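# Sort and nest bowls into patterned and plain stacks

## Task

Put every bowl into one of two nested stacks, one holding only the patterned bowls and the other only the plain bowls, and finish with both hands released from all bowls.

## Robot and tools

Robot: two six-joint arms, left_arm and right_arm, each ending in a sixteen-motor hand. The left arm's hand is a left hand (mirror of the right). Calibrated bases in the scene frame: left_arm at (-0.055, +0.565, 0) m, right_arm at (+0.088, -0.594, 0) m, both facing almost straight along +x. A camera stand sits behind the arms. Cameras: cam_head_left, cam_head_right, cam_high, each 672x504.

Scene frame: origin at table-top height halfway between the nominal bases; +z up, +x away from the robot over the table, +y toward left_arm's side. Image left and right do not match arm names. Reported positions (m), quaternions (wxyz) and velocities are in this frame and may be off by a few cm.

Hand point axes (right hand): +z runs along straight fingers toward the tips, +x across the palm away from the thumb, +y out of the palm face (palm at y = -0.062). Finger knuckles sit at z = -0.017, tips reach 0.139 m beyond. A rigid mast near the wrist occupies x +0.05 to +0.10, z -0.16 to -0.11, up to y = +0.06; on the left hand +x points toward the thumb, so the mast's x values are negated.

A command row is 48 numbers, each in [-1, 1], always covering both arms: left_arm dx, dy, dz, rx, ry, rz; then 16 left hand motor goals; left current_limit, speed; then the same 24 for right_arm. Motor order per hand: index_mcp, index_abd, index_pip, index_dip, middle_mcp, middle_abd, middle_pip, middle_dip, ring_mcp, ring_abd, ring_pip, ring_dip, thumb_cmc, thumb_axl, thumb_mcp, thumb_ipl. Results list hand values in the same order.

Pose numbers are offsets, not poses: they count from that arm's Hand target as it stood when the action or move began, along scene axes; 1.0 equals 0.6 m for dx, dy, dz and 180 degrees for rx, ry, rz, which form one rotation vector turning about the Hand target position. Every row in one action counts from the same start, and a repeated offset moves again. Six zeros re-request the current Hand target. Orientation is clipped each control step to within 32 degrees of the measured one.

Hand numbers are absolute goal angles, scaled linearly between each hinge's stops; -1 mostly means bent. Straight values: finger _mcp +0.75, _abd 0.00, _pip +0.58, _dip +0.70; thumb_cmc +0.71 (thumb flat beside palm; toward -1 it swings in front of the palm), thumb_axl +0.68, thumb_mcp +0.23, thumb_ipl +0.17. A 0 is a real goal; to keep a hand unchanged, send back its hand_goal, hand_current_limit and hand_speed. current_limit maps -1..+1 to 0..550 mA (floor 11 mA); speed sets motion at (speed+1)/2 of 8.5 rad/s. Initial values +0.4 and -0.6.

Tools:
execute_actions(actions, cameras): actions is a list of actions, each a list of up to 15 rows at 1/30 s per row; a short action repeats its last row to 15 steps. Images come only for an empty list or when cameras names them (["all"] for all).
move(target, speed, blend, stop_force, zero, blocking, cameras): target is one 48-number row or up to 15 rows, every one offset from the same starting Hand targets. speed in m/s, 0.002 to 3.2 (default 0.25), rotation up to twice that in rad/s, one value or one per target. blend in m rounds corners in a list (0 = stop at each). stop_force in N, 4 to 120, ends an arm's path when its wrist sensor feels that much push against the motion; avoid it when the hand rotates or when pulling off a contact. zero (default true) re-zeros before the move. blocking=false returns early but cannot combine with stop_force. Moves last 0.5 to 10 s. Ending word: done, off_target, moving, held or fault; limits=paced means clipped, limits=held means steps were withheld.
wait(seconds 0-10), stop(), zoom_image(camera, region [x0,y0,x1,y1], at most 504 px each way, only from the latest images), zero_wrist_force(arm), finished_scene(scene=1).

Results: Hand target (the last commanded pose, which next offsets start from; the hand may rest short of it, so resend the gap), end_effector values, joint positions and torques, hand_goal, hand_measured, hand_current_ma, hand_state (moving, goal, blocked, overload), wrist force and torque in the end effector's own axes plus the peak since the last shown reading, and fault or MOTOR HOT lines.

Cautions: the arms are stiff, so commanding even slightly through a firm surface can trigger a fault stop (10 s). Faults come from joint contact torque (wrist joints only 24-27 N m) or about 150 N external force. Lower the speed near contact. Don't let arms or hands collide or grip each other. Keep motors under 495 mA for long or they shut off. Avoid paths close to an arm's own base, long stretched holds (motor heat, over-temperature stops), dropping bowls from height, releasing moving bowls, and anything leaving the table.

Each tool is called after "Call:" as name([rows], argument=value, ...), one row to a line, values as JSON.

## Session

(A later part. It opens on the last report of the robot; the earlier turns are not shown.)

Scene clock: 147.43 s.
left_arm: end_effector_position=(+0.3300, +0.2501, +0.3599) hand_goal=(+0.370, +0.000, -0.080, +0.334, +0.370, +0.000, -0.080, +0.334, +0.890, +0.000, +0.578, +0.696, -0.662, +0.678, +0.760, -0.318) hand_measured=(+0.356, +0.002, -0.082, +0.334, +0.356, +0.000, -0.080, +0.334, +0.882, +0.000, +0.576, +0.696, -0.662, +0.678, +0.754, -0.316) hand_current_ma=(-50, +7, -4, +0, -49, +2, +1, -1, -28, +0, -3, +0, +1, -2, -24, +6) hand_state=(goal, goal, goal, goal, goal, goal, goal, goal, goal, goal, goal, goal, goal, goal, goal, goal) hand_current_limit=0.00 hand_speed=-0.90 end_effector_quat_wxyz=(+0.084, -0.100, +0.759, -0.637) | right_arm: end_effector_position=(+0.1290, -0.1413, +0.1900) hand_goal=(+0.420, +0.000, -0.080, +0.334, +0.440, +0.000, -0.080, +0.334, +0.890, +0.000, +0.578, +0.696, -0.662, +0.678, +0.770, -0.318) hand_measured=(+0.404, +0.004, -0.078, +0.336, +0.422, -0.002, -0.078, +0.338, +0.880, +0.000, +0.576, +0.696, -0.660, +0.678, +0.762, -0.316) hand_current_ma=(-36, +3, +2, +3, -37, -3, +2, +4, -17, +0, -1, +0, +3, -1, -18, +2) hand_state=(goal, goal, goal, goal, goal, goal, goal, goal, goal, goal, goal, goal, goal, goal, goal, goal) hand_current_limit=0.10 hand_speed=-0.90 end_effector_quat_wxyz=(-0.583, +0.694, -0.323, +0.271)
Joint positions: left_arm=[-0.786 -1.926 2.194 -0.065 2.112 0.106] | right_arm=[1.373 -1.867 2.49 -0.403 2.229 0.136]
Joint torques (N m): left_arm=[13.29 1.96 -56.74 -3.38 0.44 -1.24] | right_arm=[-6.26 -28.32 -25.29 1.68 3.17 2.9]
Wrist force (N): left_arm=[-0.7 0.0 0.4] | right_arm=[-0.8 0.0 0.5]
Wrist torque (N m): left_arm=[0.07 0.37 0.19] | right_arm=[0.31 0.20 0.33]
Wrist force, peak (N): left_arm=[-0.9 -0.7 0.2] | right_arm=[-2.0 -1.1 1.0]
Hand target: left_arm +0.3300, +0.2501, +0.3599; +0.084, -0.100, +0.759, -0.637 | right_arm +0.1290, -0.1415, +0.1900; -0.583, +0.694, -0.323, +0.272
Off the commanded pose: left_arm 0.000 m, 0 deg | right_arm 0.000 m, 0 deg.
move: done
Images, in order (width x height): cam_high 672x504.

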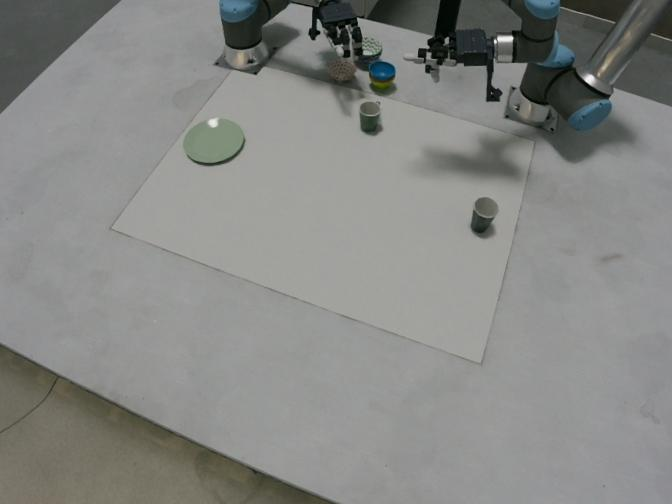

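Call:
move(target=[0, 0, 0, 0, 0, 0, 0.37, 0, -0.08, 0.333, 0.37, 0, -0.08, 0.333, 0.89, 0, 0.577, 0.696, -0.663, 0.678, 0.76, -0.319, 0.0, -0.9, -0.0018, -0.0025, -0.1967, 0, 0, 0, 0.42, 0, -0.08, 0.333, 0.44, 0, -0.08, 0.333, 0.89, 0, 0.577, 0.696, -0.663, 0.678, 0.77, -0.319, 0.1, -0.9], speed=0.07, stop_force=8, cameras=["cam_high"])

Call:
zoom_image(camera="cam_high", region=[310, 25, 410, 100])

Scene clock: 150.60 s.
left_arm: end_effector_position=(+0.3300, +0.2501, +0.3599) hand_goal=(+0.370, +0.000, -0.080, +0.334, +0.370, +0.000, -0.080, +0.334, +0.890, +0.000, +0.578, +0.696, -0.662, +0.678, +0.760, -0.318) hand_measured=(+0.356, +0.002, -0.082, +0.334, +0.356, +0.000, -0.080, +0.334, +0.882, +0.000, +0.576, +0.696, -0.662, +0.678, +0.754, -0.316) hand_current_ma=(-50, +7, -4, +0, -49, +2, +1, -1, -28, +0, -3, +0, +1, -2, -24, +6) hand_state=(goal, goal, goal, goal, goal, goal, goal, goal, goal, goal, goal, goal, goal, goal, goal, goal) hand_current_limit=0.00 hand_speed=-0.90 end_effector_quat_wxyz=(+0.084, -0.100, +0.759, -0.637) | right_arm: end_effector_position=(+0.1280, -0.1430, +0.0720) hand_goal=(+0.420, +0.000, -0.080, +0.334, +0.440, +0.000, -0.080, +0.334, +0.890, +0.000, +0.578, +0.696, -0.662, +0.678, +0.770, -0.318) hand_measured=(+0.404, +0.004, -0.078, +0.336, +0.422, -0.002, -0.078, +0.338, +0.880, +0.000, +0.576, +0.696, -0.660, +0.678, +0.762, -0.316) hand_current_ma=(-36, +3, +2, +3, -37, -3, +2, +4, -17, +0, -1, +0, +3, -1, -18, +2) hand_state=(goal, goal, goal, goal, goal, goal, goal, goal, goal, goal, goal, goal, goal, goal, goal, goal) hand_current_limit=0.10 hand_speed=-0.90 end_effector_quat_wxyz=(-0.583, +0.694, -0.323, +0.272)
Joint positions: left_arm=[-0.786 -1.926 2.194 -0.065 2.112 0.106] | right_arm=[1.376 -1.62 2.609 -0.769 2.233 0.136]
Joint torques (N m): left_arm=[10.68 3.79 -57.08 -3.13 0.61 -1.5] | right_arm=[11.56 -10.02 -13.7 -3.84 3.2 -0.35]
Wrist force (N): left_arm=[-0.4 0.1 0.7] | right_arm=[-0.9 -0.2 0.8]
Wrist torque (N m): left_arm=[0.07 0.33 0.21] | right_arm=[0.25 0.18 0.32]
Wrist force, peak (N): left_arm=[-0.4 -1.0 0.6] | right_arm=[-0.8 -0.4 1.1]
Hand target: left_arm +0.3300, +0.2501, +0.3599; +0.084, -0.100, +0.759, -0.637 | right_arm +0.1280, -0.1430, +0.0720; -0.583, +0.694, -0.323, +0.272
Off the commanded pose: left_arm 0.000 m, 0 deg | right_arm 0.000 m, 0 deg.
move: done
Images, in order (width x height): cam_high 672x504.

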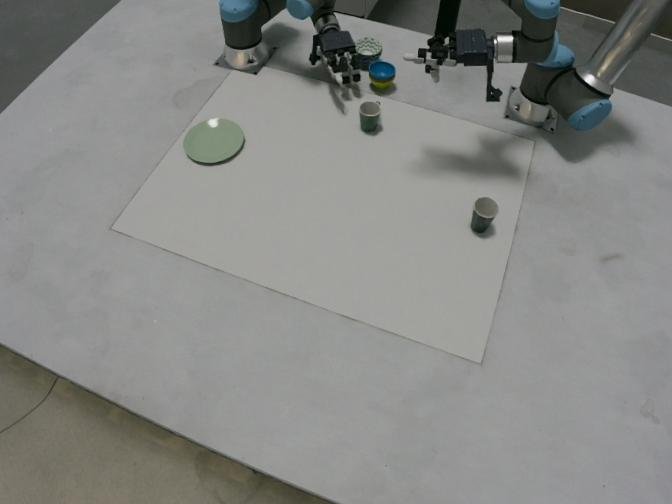

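Scaled by 5.040.

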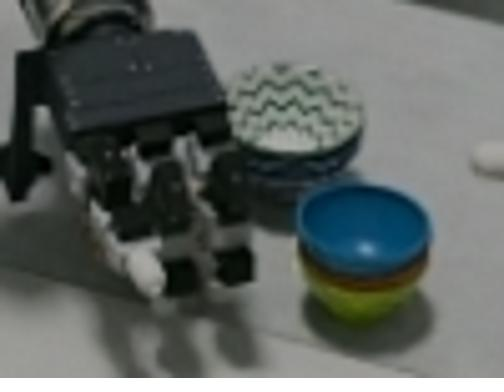

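Call:
move(target=[0, 0, 0, 0, 0, 0, 0.37, 0, -0.08, 0.333, 0.37, 0, -0.08, 0.333, 0.89, 0, 0.577, 0.696, -0.663, 0.678, 0.76, -0.319, 0.0, -0.9, 0, 0, 0, 0, 0, 0, 0.10, 0, -0.08, 0.333, 0.10, 0, -0.08, 0.333, 0.89, 0, 0.577, 0.696, -0.663, 0.678, 0.46, -0.319, 0.0, -0.9], cameras=[])

Scene clock: 151.90 s.
left_arm: end_effector_position=(+0.3300, +0.2501, +0.3599) hand_goal=(+0.370, +0.000, -0.080, +0.334, +0.370, +0.000, -0.080, +0.334, +0.890, +0.000, +0.578, +0.696, -0.662, +0.678, +0.760, -0.318) hand_measured=(+0.356, +0.002, -0.082, +0.334, +0.356, +0.000, -0.080, +0.334, +0.882, +0.000, +0.576, +0.696, -0.662, +0.678, +0.754, -0.316) hand_current_ma=(-50, +7, -4, +0, -49, +2, +1, -1, -28, +0, -3, +0, +1, -2, -24, +6) hand_state=(goal, goal, goal, goal, goal, goal, goal, goal, goal, goal, goal, goal, goal, goal, goal, goal) hand_current_limit=0.00 hand_speed=-0.90 end_effector_quat_wxyz=(+0.084, -0.100, +0.759, -0.637) | right_arm: end_effector_position=(+0.1280, -0.1430, +0.0720) hand_goal=(+0.100, +0.000, -0.080, +0.334, +0.100, +0.000, -0.080, +0.334, +0.890, +0.000, +0.578, +0.696, -0.662, +0.678, +0.460, -0.318) hand_measured=(+0.198, +0.004, -0.056, +0.340, +0.196, -0.002, -0.062, +0.342, +0.880, +0.000, +0.576, +0.696, -0.660, +0.678, +0.618, -0.296) hand_current_ma=(+275, +3, +54, +8, +275, -3, +40, +11, -17, +0, -1, +0, +3, -1, +275, +67) hand_state=(blocked, goal, blocked, goal, blocked, goal, goal, goal, goal, goal, goal, goal, goal, goal, blocked, blocked) hand_current_limit=0.00 hand_speed=-0.90 end_effector_quat_wxyz=(-0.583, +0.694, -0.323, +0.272)
Joint positions: left_arm=[-0.786 -1.926 2.194 -0.065 2.112 0.106] | right_arm=[1.376 -1.62 2.609 -0.769 2.233 0.136]
Joint torques (N m): left_arm=[11.21 2.59 -56.35 -3.09 0.49 -1.17] | right_arm=[10.5 -8.4 -13.74 -3.02 2.94 -0.58]
Wrist force (N): left_arm=[-0.7 0.0 0.4] | right_arm=[-1.0 -1.6 0.9]
Wrist torque (N m): left_arm=[0.07 0.37 0.18] | right_arm=[0.18 0.19 0.30]
Wrist force, peak (N): left_arm=[-0.8 -0.2 0.4] | right_arm=[-0.9 -1.8 1.1]
Hand target: left_arm +0.3300, +0.2501, +0.3599; +0.084, -0.100, +0.759, -0.637 | right_arm +0.1280, -0.1430, +0.0720; -0.583, +0.694, -0.323, +0.272
Off the commanded pose: left_arm 0.000 m, 0 deg | right_arm 0.000 m, 0 deg.
move: done
No camera images: "cameras" was empty.

Call:
move([
  [0, 0, 0, 0, 0, 0, 0.37, 0, -0.08, 0.333, 0.37, 0, -0.08, 0.333, 0.89, 0, 0.577, 0.696, -0.663, 0.678, 0.76, -0.319, 0.0, -0.9, 0, 0, 0.22, 0, 0, 0, 0.10, 0, -0.08, 0.333, 0.10, 0, -0.08, 0.333, 0.89, 0, 0.577, 0.696, -0.663, 0.678, 0.46, -0.319, 0.0, -0.9],
  [0, 0, 0, 0, 0, 0, 0.37, 0, -0.08, 0.333, 0.37, 0, -0.08, 0.333, 0.89, 0, 0.577, 0.696, -0.663, 0.678, 0.76, -0.319, 0.0, -0.9, -0.2882, 0.1272, 0.22, 0, 0, 0.25, 0.10, 0, -0.08, 0.333, 0.10, 0, -0.08, 0.333, 0.89, 0, 0.577, 0.696, -0.663, 0.678, 0.46, -0.319, 0.0, -0.9],
], speed=[0.08, 0.18], blend=0.02, cameras=["cam_high"])

Call:
zoom_image(camera="cam_high", region=[335, 10, 395, 80])

Scene clock: 156.93 s.
left_arm: end_effector_position=(+0.3300, +0.2501, +0.3599) hand_goal=(+0.370, +0.000, -0.080, +0.334, +0.370, +0.000, -0.080, +0.334, +0.890, +0.000, +0.578, +0.696, -0.662, +0.678, +0.760, -0.318) hand_measured=(+0.356, +0.002, -0.082, +0.334, +0.356, +0.000, -0.080, +0.334, +0.882, +0.000, +0.576, +0.696, -0.662, +0.678, +0.754, -0.316) hand_current_ma=(-50, +7, -4, +0, -49, +2, +1, -1, -28, +0, -3, +0, +1, -2, -24, +6) hand_state=(goal, goal, goal, goal, goal, goal, goal, goal, goal, goal, goal, goal, goal, goal, goal, goal) hand_current_limit=0.00 hand_speed=-0.90 end_effector_quat_wxyz=(+0.084, -0.100, +0.759, -0.637) | right_arm: end_effector_position=(-0.0449, -0.0667, +0.2040) hand_goal=(+0.100, +0.000, -0.080, +0.334, +0.100, +0.000, -0.080, +0.334, +0.890, +0.000, +0.578, +0.696, -0.662, +0.678, +0.460, -0.318) hand_measured=(+0.190, +0.004, -0.050, +0.344, +0.186, -0.004, -0.058, +0.346, +0.880, +0.000, +0.576, +0.696, -0.658, +0.678, +0.618, -0.292) hand_current_ma=(+275, +3, +70, +17, +275, -4, +51, +21, -17, +0, -1, +0, +7, -1, +275, +92) hand_state=(blocked, goal, blocked, goal, blocked, goal, blocked, goal, goal, goal, goal, goal, goal, goal, blocked, blocked) hand_current_limit=0.00 hand_speed=-0.90 end_effector_quat_wxyz=(-0.643, +0.765, -0.033, +0.028)
Joint positions: left_arm=[-0.786 -1.926 2.194 -0.065 2.112 0.106] | right_arm=[1.42 -1.868 2.458 -0.417 1.504 -0.012]
Joint torques (N m): left_arm=[11.54 2.85 -57.14 -3.31 0.77 -0.95] | right_arm=[10.29 0.07 -51.58 -5.37 -2.69 -1.5]
Wrist force (N): left_arm=[0.0 0.0 0.6] | right_arm=[-0.9 1.4 0.7]
Wrist torque (N m): left_arm=[0.06 0.28 0.25] | right_arm=[0.40 0.19 0.46]
Wrist force, peak (N): left_arm=[-0.5 -0.3 1.0] | right_arm=[-0.5 2.3 0.9]
Hand target: left_arm +0.3300, +0.2501, +0.3599; +0.084, -0.100, +0.759, -0.637 | right_arm -0.0450, -0.0667, +0.2040; -0.643, +0.765, -0.033, +0.028
Off the commanded pose: left_arm 0.000 m, 0 deg | right_arm 0.000 m, 0 deg.
move: done
Images, in order (width x height): cam_high 672x504.

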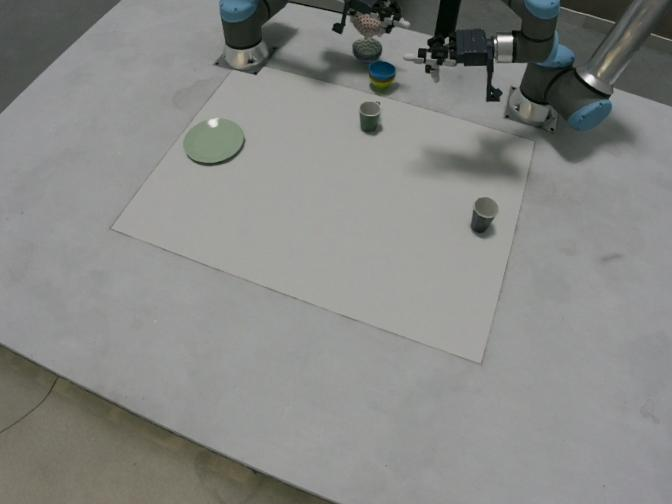

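Scaled by 7.200.

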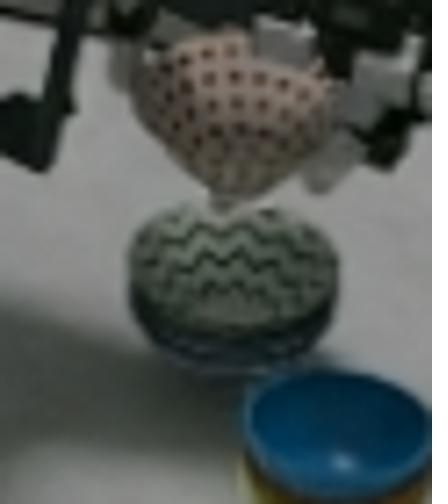

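Call:
move(target=[0, 0, 0, 0, 0, 0, 0.37, 0, -0.08, 0.333, 0.37, 0, -0.08, 0.333, 0.89, 0, 0.577, 0.696, -0.663, 0.678, 0.76, -0.319, 0.0, -0.9, 0.0017, 0.0067, -0.09, 0, 0, 0, 0.10, 0, -0.08, 0.333, 0.10, 0, -0.08, 0.333, 0.89, 0, 0.577, 0.696, -0.663, 0.678, 0.46, -0.319, 0.0, -0.9], speed=0.07, cameras=["cam_high"])

Call:
zoom_image(camera="cam_high", region=[335, 10, 395, 80])

Scene clock: 159.03 s.
left_arm: end_effector_position=(+0.3300, +0.2501, +0.3599) hand_goal=(+0.370, +0.000, -0.080, +0.334, +0.370, +0.000, -0.080, +0.334, +0.890, +0.000, +0.578, +0.696, -0.662, +0.678, +0.760, -0.318) hand_measured=(+0.356, +0.002, -0.082, +0.334, +0.356, +0.000, -0.080, +0.334, +0.882, +0.000, +0.576, +0.696, -0.662, +0.678, +0.754, -0.316) hand_current_ma=(-50, +7, -4, +0, -49, +2, +1, -1, -28, +0, -3, +0, +1, -2, -24, +6) hand_state=(goal, goal, goal, goal, goal, goal, goal, goal, goal, goal, goal, goal, goal, goal, goal, goal) hand_current_limit=0.00 hand_speed=-0.90 end_effector_quat_wxyz=(+0.084, -0.100, +0.759, -0.637) | right_arm: end_effector_position=(-0.0439, -0.0627, +0.1501) hand_goal=(+0.100, +0.000, -0.080, +0.334, +0.100, +0.000, -0.080, +0.334, +0.890, +0.000, +0.578, +0.696, -0.662, +0.678, +0.460, -0.318) hand_measured=(+0.190, +0.004, -0.050, +0.344, +0.186, -0.004, -0.058, +0.346, +0.880, +0.000, +0.576, +0.696, -0.658, +0.678, +0.618, -0.292) hand_current_ma=(+275, +3, +71, +17, +275, -4, +51, +21, -17, +0, -1, +0, +7, -1, +275, +92) hand_state=(blocked, goal, blocked, goal, blocked, goal, blocked, goal, goal, goal, goal, goal, goal, goal, blocked, blocked) hand_current_limit=0.00 hand_speed=-0.90 end_effector_quat_wxyz=(-0.643, +0.765, -0.033, +0.028)
Joint positions: left_arm=[-0.786 -1.926 2.194 -0.065 2.112 0.106] | right_arm=[1.418 -1.77 2.514 -0.57 1.503 -0.012]
Joint torques (N m): left_arm=[12.09 4.27 -56.76 -3.18 0.47 -1.36] | right_arm=[10.55 -4.39 -23.55 -5.44 1.08 1.27]
Wrist force (N): left_arm=[-0.2 0.0 0.4] | right_arm=[-1.0 1.3 0.2]
Wrist torque (N m): left_arm=[0.07 0.31 0.22] | right_arm=[0.46 0.24 0.44]
Wrist force, peak (N): left_arm=[-0.8 -0.4 0.7] | right_arm=[-1.0 1.8 0.6]
Hand target: left_arm +0.3300, +0.2501, +0.3599; +0.084, -0.100, +0.759, -0.637 | right_arm -0.0439, -0.0627, +0.1500; -0.643, +0.765, -0.033, +0.028
Off the commanded pose: left_arm 0.000 m, 0 deg | right_arm 0.000 m, 0 deg.
move: done
Images, in order (width x height): cam_high 672x504.

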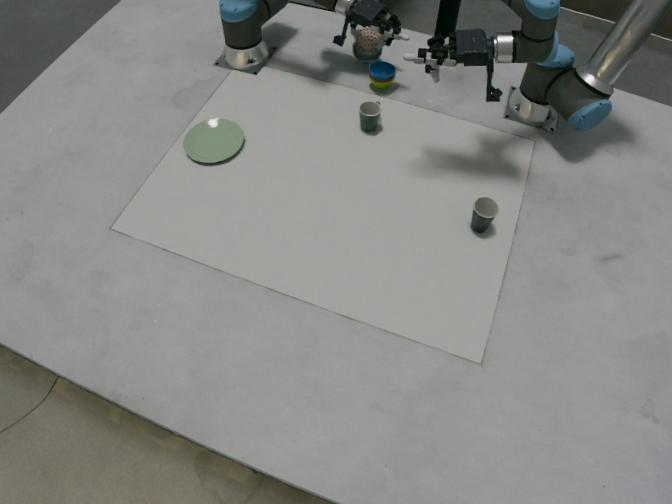

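Scaled by 7.200.

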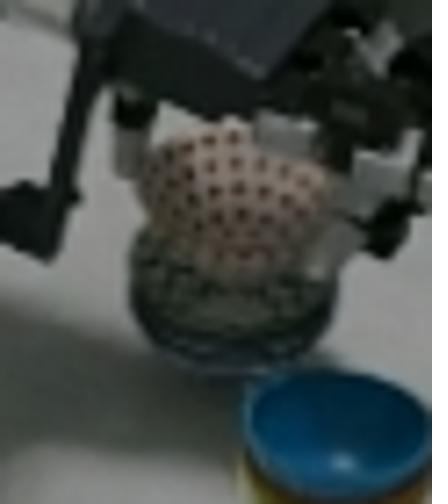

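Call:
move(target=[0, 0, 0, 0, 0, 0, 0.37, 0, -0.08, 0.333, 0.37, 0, -0.08, 0.333, 0.89, 0, 0.577, 0.696, -0.663, 0.678, 0.76, -0.319, 0.0, -0.9, 0, 0.0017, -0.085, 0, 0, 0, 0.10, 0, -0.08, 0.333, 0.10, 0, -0.08, 0.333, 0.89, 0, 0.577, 0.696, -0.663, 0.678, 0.46, -0.319, 0.0, -0.9], speed=0.04, stop_force=5, cameras=["cam_high"])

Call:
zoom_image(camera="cam_high", region=[335, 10, 395, 80])

Scene clock: 161.43 s.
left_arm: end_effector_position=(+0.3300, +0.2501, +0.3599) hand_goal=(+0.370, +0.000, -0.080, +0.334, +0.370, +0.000, -0.080, +0.334, +0.890, +0.000, +0.578, +0.696, -0.662, +0.678, +0.760, -0.318) hand_measured=(+0.356, +0.002, -0.082, +0.334, +0.356, +0.000, -0.080, +0.334, +0.882, +0.000, +0.576, +0.696, -0.662, +0.678, +0.754, -0.316) hand_current_ma=(-50, +7, -4, +0, -49, +2, +1, -1, -28, +0, -3, +0, +1, -2, -24, +6) hand_state=(goal, goal, goal, goal, goal, goal, goal, goal, goal, goal, goal, goal, goal, goal, goal, goal) hand_current_limit=0.00 hand_speed=-0.90 end_effector_quat_wxyz=(+0.084, -0.100, +0.759, -0.637) | right_arm: end_effector_position=(-0.0439, -0.0621, +0.1146) hand_goal=(+0.100, +0.000, -0.080, +0.334, +0.100, +0.000, -0.080, +0.334, +0.890, +0.000, +0.578, +0.696, -0.662, +0.678, +0.460, -0.318) hand_measured=(+0.190, +0.006, -0.044, +0.346, +0.174, -0.004, -0.056, +0.348, +0.880, +0.000, +0.576, +0.696, -0.662, +0.678, +0.622, -0.288) hand_current_ma=(+275, +7, +88, +24, +251, -6, +54, +27, -18, +0, -1, +0, +0, -1, +275, +109) hand_state=(blocked, goal, blocked, goal, blocked, goal, blocked, goal, goal, goal, goal, goal, goal, goal, blocked, blocked) hand_current_limit=0.00 hand_speed=-0.90 end_effector_quat_wxyz=(-0.643, +0.765, -0.033, +0.028)
Joint positions: left_arm=[-0.786 -1.926 2.194 -0.065 2.112 0.106] | right_arm=[1.418 -1.697 2.547 -0.677 1.503 -0.012]
Joint torques (N m): left_arm=[12.51 4.12 -57.54 -3.14 0.48 -0.98] | right_arm=[-2.61 -36.57 -43.93 1.21 -0.47 1.02]
Wrist force (N): left_arm=[-0.5 -0.2 0.3] | right_arm=[-0.6 1.3 1.2]
Wrist torque (N m): left_arm=[0.05 0.35 0.21] | right_arm=[0.44 0.19 0.47]
Wrist force, peak (N): left_arm=[-0.7 0.2 0.8] | right_arm=[-1.2 -5.7 0.0]
Hand target: left_arm +0.3300, +0.2501, +0.3599; +0.084, -0.100, +0.759, -0.637 | right_arm -0.0439, -0.0621, +0.1146; -0.643, +0.765, -0.033, +0.028 (not the last commanded pose)
Off the commanded pose: left_arm 0.000 m, 0 deg | right_arm 0.016 m, 0 deg.
move: contact (right_arm)
Images, in order (width x height): cam_high 672x504.

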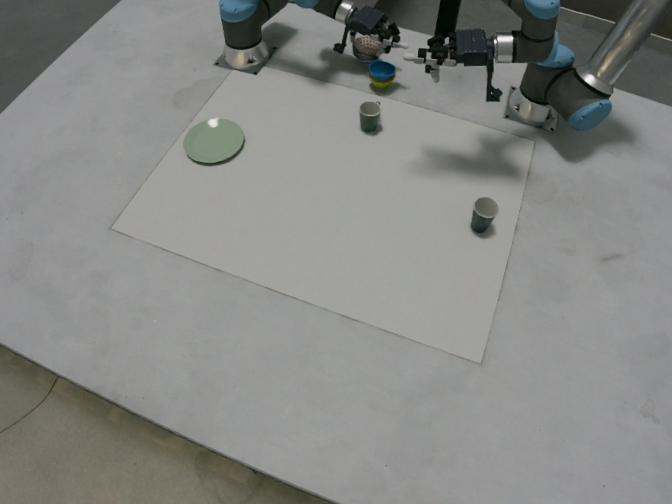

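Scaled by 7.200.

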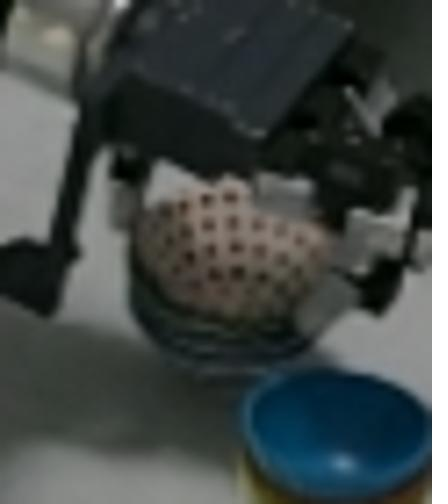

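Call:
move([
  [0, 0, 0, 0, 0, 0, 0.37, 0, -0.08, 0.333, 0.37, 0, -0.08, 0.333, 0.89, 0, 0.577, 0.696, -0.663, 0.678, 0.76, -0.319, 0.0, -0.9, 0, 0, 0, 0, 0, 0, 0.19, 0, -0.05, 0.345, 0.176, 0, -0.056, 0.345, 0.89, 0, 0.577, 0.696, -0.663, 0.678, 0.62, -0.29, 0.0, -0.96],
  [0, 0, 0, 0, 0, 0, 0.37, 0, -0.08, 0.333, 0.37, 0, -0.08, 0.333, 0.89, 0, 0.577, 0.696, -0.663, 0.678, 0.76, -0.319, 0.0, -0.9, 0, 0, 0, 0, 0, 0, 0.37, 0, -0.08, 0.333, 0.37, 0, -0.08, 0.333, 0.89, 0, 0.577, 0.696, -0.663, 0.678, 0.77, -0.319, 0.0, -0.95],
], speed=0.1, cameras=["cam_high"])

Call:
zoom_image(camera="cam_high", region=[335, 10, 395, 80])

Scene clock: 163.63 s.
left_arm: end_effector_position=(+0.3300, +0.2501, +0.3599) hand_goal=(+0.370, +0.000, -0.080, +0.334, +0.370, +0.000, -0.080, +0.334, +0.890, +0.000, +0.578, +0.696, -0.662, +0.678, +0.760, -0.318) hand_measured=(+0.356, +0.002, -0.082, +0.334, +0.356, +0.000, -0.080, +0.334, +0.882, +0.000, +0.576, +0.696, -0.662, +0.678, +0.754, -0.316) hand_current_ma=(-50, +7, -4, +0, -49, +2, +1, -1, -28, +0, -3, +0, +1, -2, -24, +6) hand_state=(goal, goal, goal, goal, goal, goal, goal, goal, goal, goal, goal, goal, goal, goal, goal, goal) hand_current_limit=0.00 hand_speed=-0.90 end_effector_quat_wxyz=(+0.084, -0.100, +0.759, -0.637) | right_arm: end_effector_position=(-0.0439, -0.0621, +0.1146) hand_goal=(+0.370, +0.000, -0.080, +0.334, +0.370, +0.000, -0.080, +0.334, +0.890, +0.000, +0.578, +0.696, -0.662, +0.678, +0.770, -0.318) hand_measured=(+0.352, +0.004, -0.078, +0.336, +0.352, -0.004, -0.078, +0.338, +0.880, +0.000, +0.576, +0.696, -0.662, +0.678, +0.762, -0.316) hand_current_ma=(-40, +3, +3, +4, -41, -4, +2, +5, -18, +0, -1, +0, +0, -1, -19, +3) hand_state=(goal, goal, goal, goal, goal, goal, goal, goal, goal, goal, goal, goal, goal, goal, goal, goal) hand_current_limit=0.00 hand_speed=-0.95 end_effector_quat_wxyz=(-0.643, +0.765, -0.033, +0.028)
Joint positions: left_arm=[-0.786 -1.926 2.194 -0.065 2.112 0.106] | right_arm=[1.418 -1.697 2.547 -0.677 1.503 -0.012]
Joint torques (N m): left_arm=[11.24 4.07 -56.53 -3.26 0.35 -0.95] | right_arm=[-2.46 -31.98 -39.89 0.96 -1.97 1.08]
Wrist force (N): left_arm=[-0.5 -0.6 0.1] | right_arm=[-0.8 -0.6 -0.3]
Wrist torque (N m): left_arm=[0.02 0.34 0.21] | right_arm=[0.34 0.22 0.47]
Wrist force, peak (N): left_arm=[-0.8 -0.3 0.8] | right_arm=[-0.7 1.7 1.0]
Hand target: left_arm +0.3300, +0.2501, +0.3599; +0.084, -0.100, +0.759, -0.637 | right_arm -0.0439, -0.0621, +0.1146; -0.643, +0.765, -0.033, +0.028
Off the commanded pose: left_arm 0.000 m, 0 deg | right_arm 0.000 m, 0 deg.
move: done
Images, in order (width x height): cam_high 672x504.

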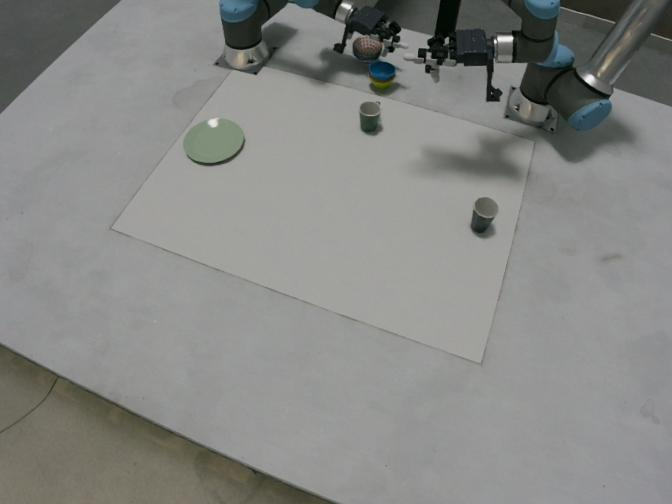

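Scaled by 7.200.

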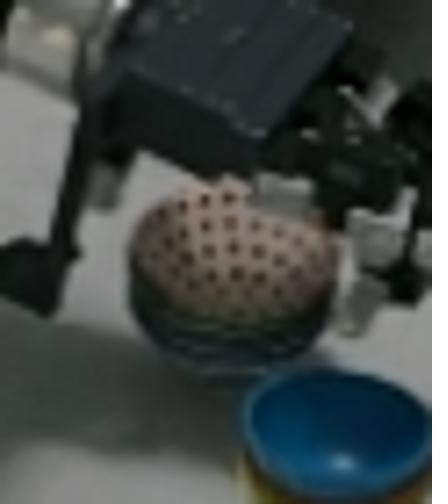

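Lift straight up and check.

Call:
move(target=[0, 0, 0, 0, 0, 0, 0.37, 0, -0.08, 0.333, 0.37, 0, -0.08, 0.333, 0.89, 0, 0.577, 0.696, -0.663, 0.678, 0.76, -0.319, 0.0, -0.9, 0, 0, 0.2333, 0, 0, 0, 0.37, 0, -0.08, 0.333, 0.37, 0, -0.08, 0.333, 0.89, 0, 0.577, 0.696, -0.663, 0.678, 0.77, -0.319, 0.0, -0.9], speed=0.15, cameras=["all"])

Call:
zoom_image(camera="cam_high", region=[335, 25, 405, 100])

Scene clock: 165.40 s.
left_arm: end_effector_position=(+0.3300, +0.2501, +0.3599) hand_goal=(+0.370, +0.000, -0.080, +0.334, +0.370, +0.000, -0.080, +0.334, +0.890, +0.000, +0.578, +0.696, -0.662, +0.678, +0.760, -0.318) hand_measured=(+0.356, +0.002, -0.082, +0.334, +0.356, +0.000, -0.080, +0.334, +0.882, +0.000, +0.576, +0.696, -0.662, +0.678, +0.754, -0.316) hand_current_ma=(-50, +7, -4, +0, -49, +2, +1, -1, -28, +0, -3, +0, +1, -2, -24, +6) hand_state=(goal, goal, goal, goal, goal, goal, goal, goal, goal, goal, goal, goal, goal, goal, goal, goal) hand_current_limit=0.00 hand_speed=-0.90 end_effector_quat_wxyz=(+0.084, -0.100, +0.759, -0.637) | right_arm: end_effector_position=(-0.0439, -0.0621, +0.2545) hand_goal=(+0.370, +0.000, -0.080, +0.334, +0.370, +0.000, -0.080, +0.334, +0.890, +0.000, +0.578, +0.696, -0.662, +0.678, +0.770, -0.318) hand_measured=(+0.352, +0.004, -0.078, +0.336, +0.352, -0.004, -0.078, +0.338, +0.880, +0.000, +0.576, +0.696, -0.662, +0.678, +0.762, -0.316) hand_current_ma=(-38, +3, +3, +4, -38, -4, +2, +5, -18, +0, -1, +0, +0, -1, -18, +3) hand_state=(goal, goal, goal, goal, goal, goal, goal, goal, goal, goal, goal, goal, goal, goal, goal, goal) hand_current_limit=0.00 hand_speed=-0.90 end_effector_quat_wxyz=(-0.643, +0.765, -0.033, +0.028)
Joint positions: left_arm=[-0.786 -1.926 2.194 -0.065 2.112 0.106] | right_arm=[1.418 -1.921 2.388 -0.293 1.503 -0.012]
Joint torques (N m): left_arm=[11.62 3.26 -56.49 -3.05 0.54 -1.5] | right_arm=[-6.23 -24.03 -53.39 1.1 -1.81 -1.01]
Wrist force (N): left_arm=[-0.6 0.3 0.6] | right_arm=[-0.8 -0.7 0.4]
Wrist torque (N m): left_arm=[0.10 0.35 0.19] | right_arm=[0.27 0.17 0.46]
Wrist force, peak (N): left_arm=[-0.9 -0.2 0.5] | right_arm=[-0.7 -2.1 0.4]
Hand target: left_arm +0.3300, +0.2501, +0.3599; +0.084, -0.100, +0.759, -0.637 | right_arm -0.0439, -0.0621, +0.2546; -0.643, +0.765, -0.033, +0.028
Off the commanded pose: left_arm 0.000 m, 0 deg | right_arm 0.000 m, 0 deg.
move: done

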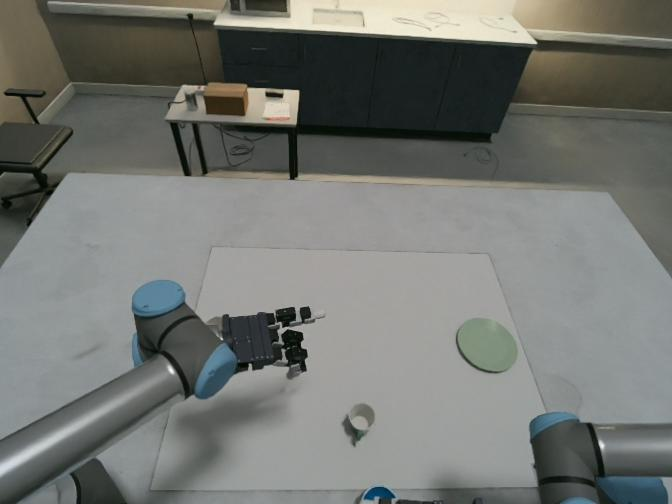

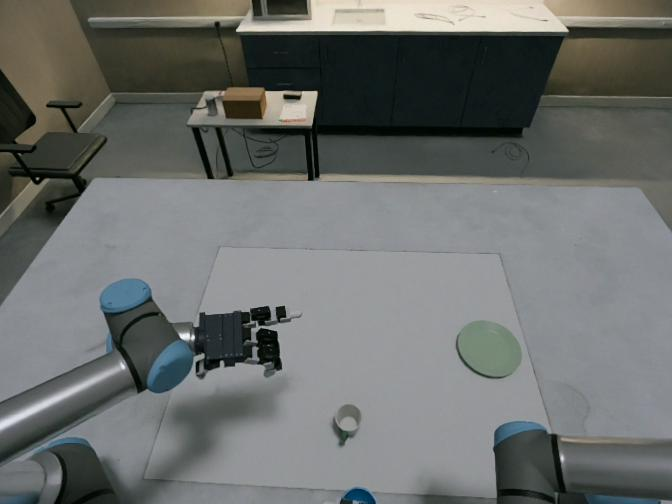

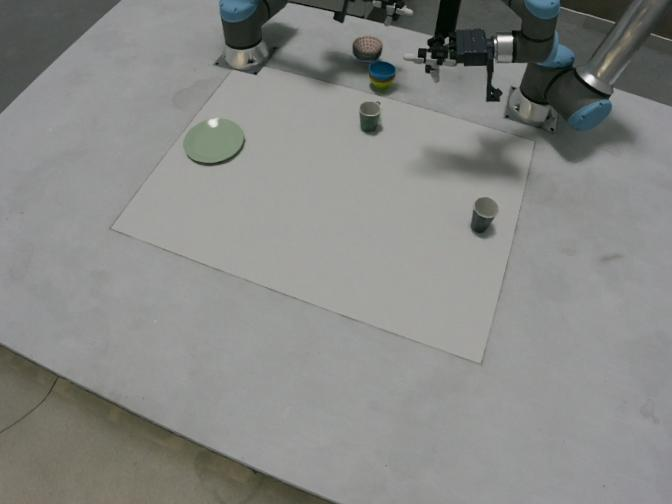

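Scaled by 6.720.

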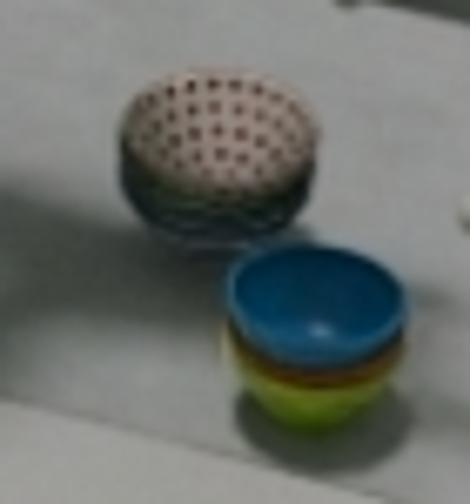

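Call:
finished_scene()

The scene is finished: the task was done.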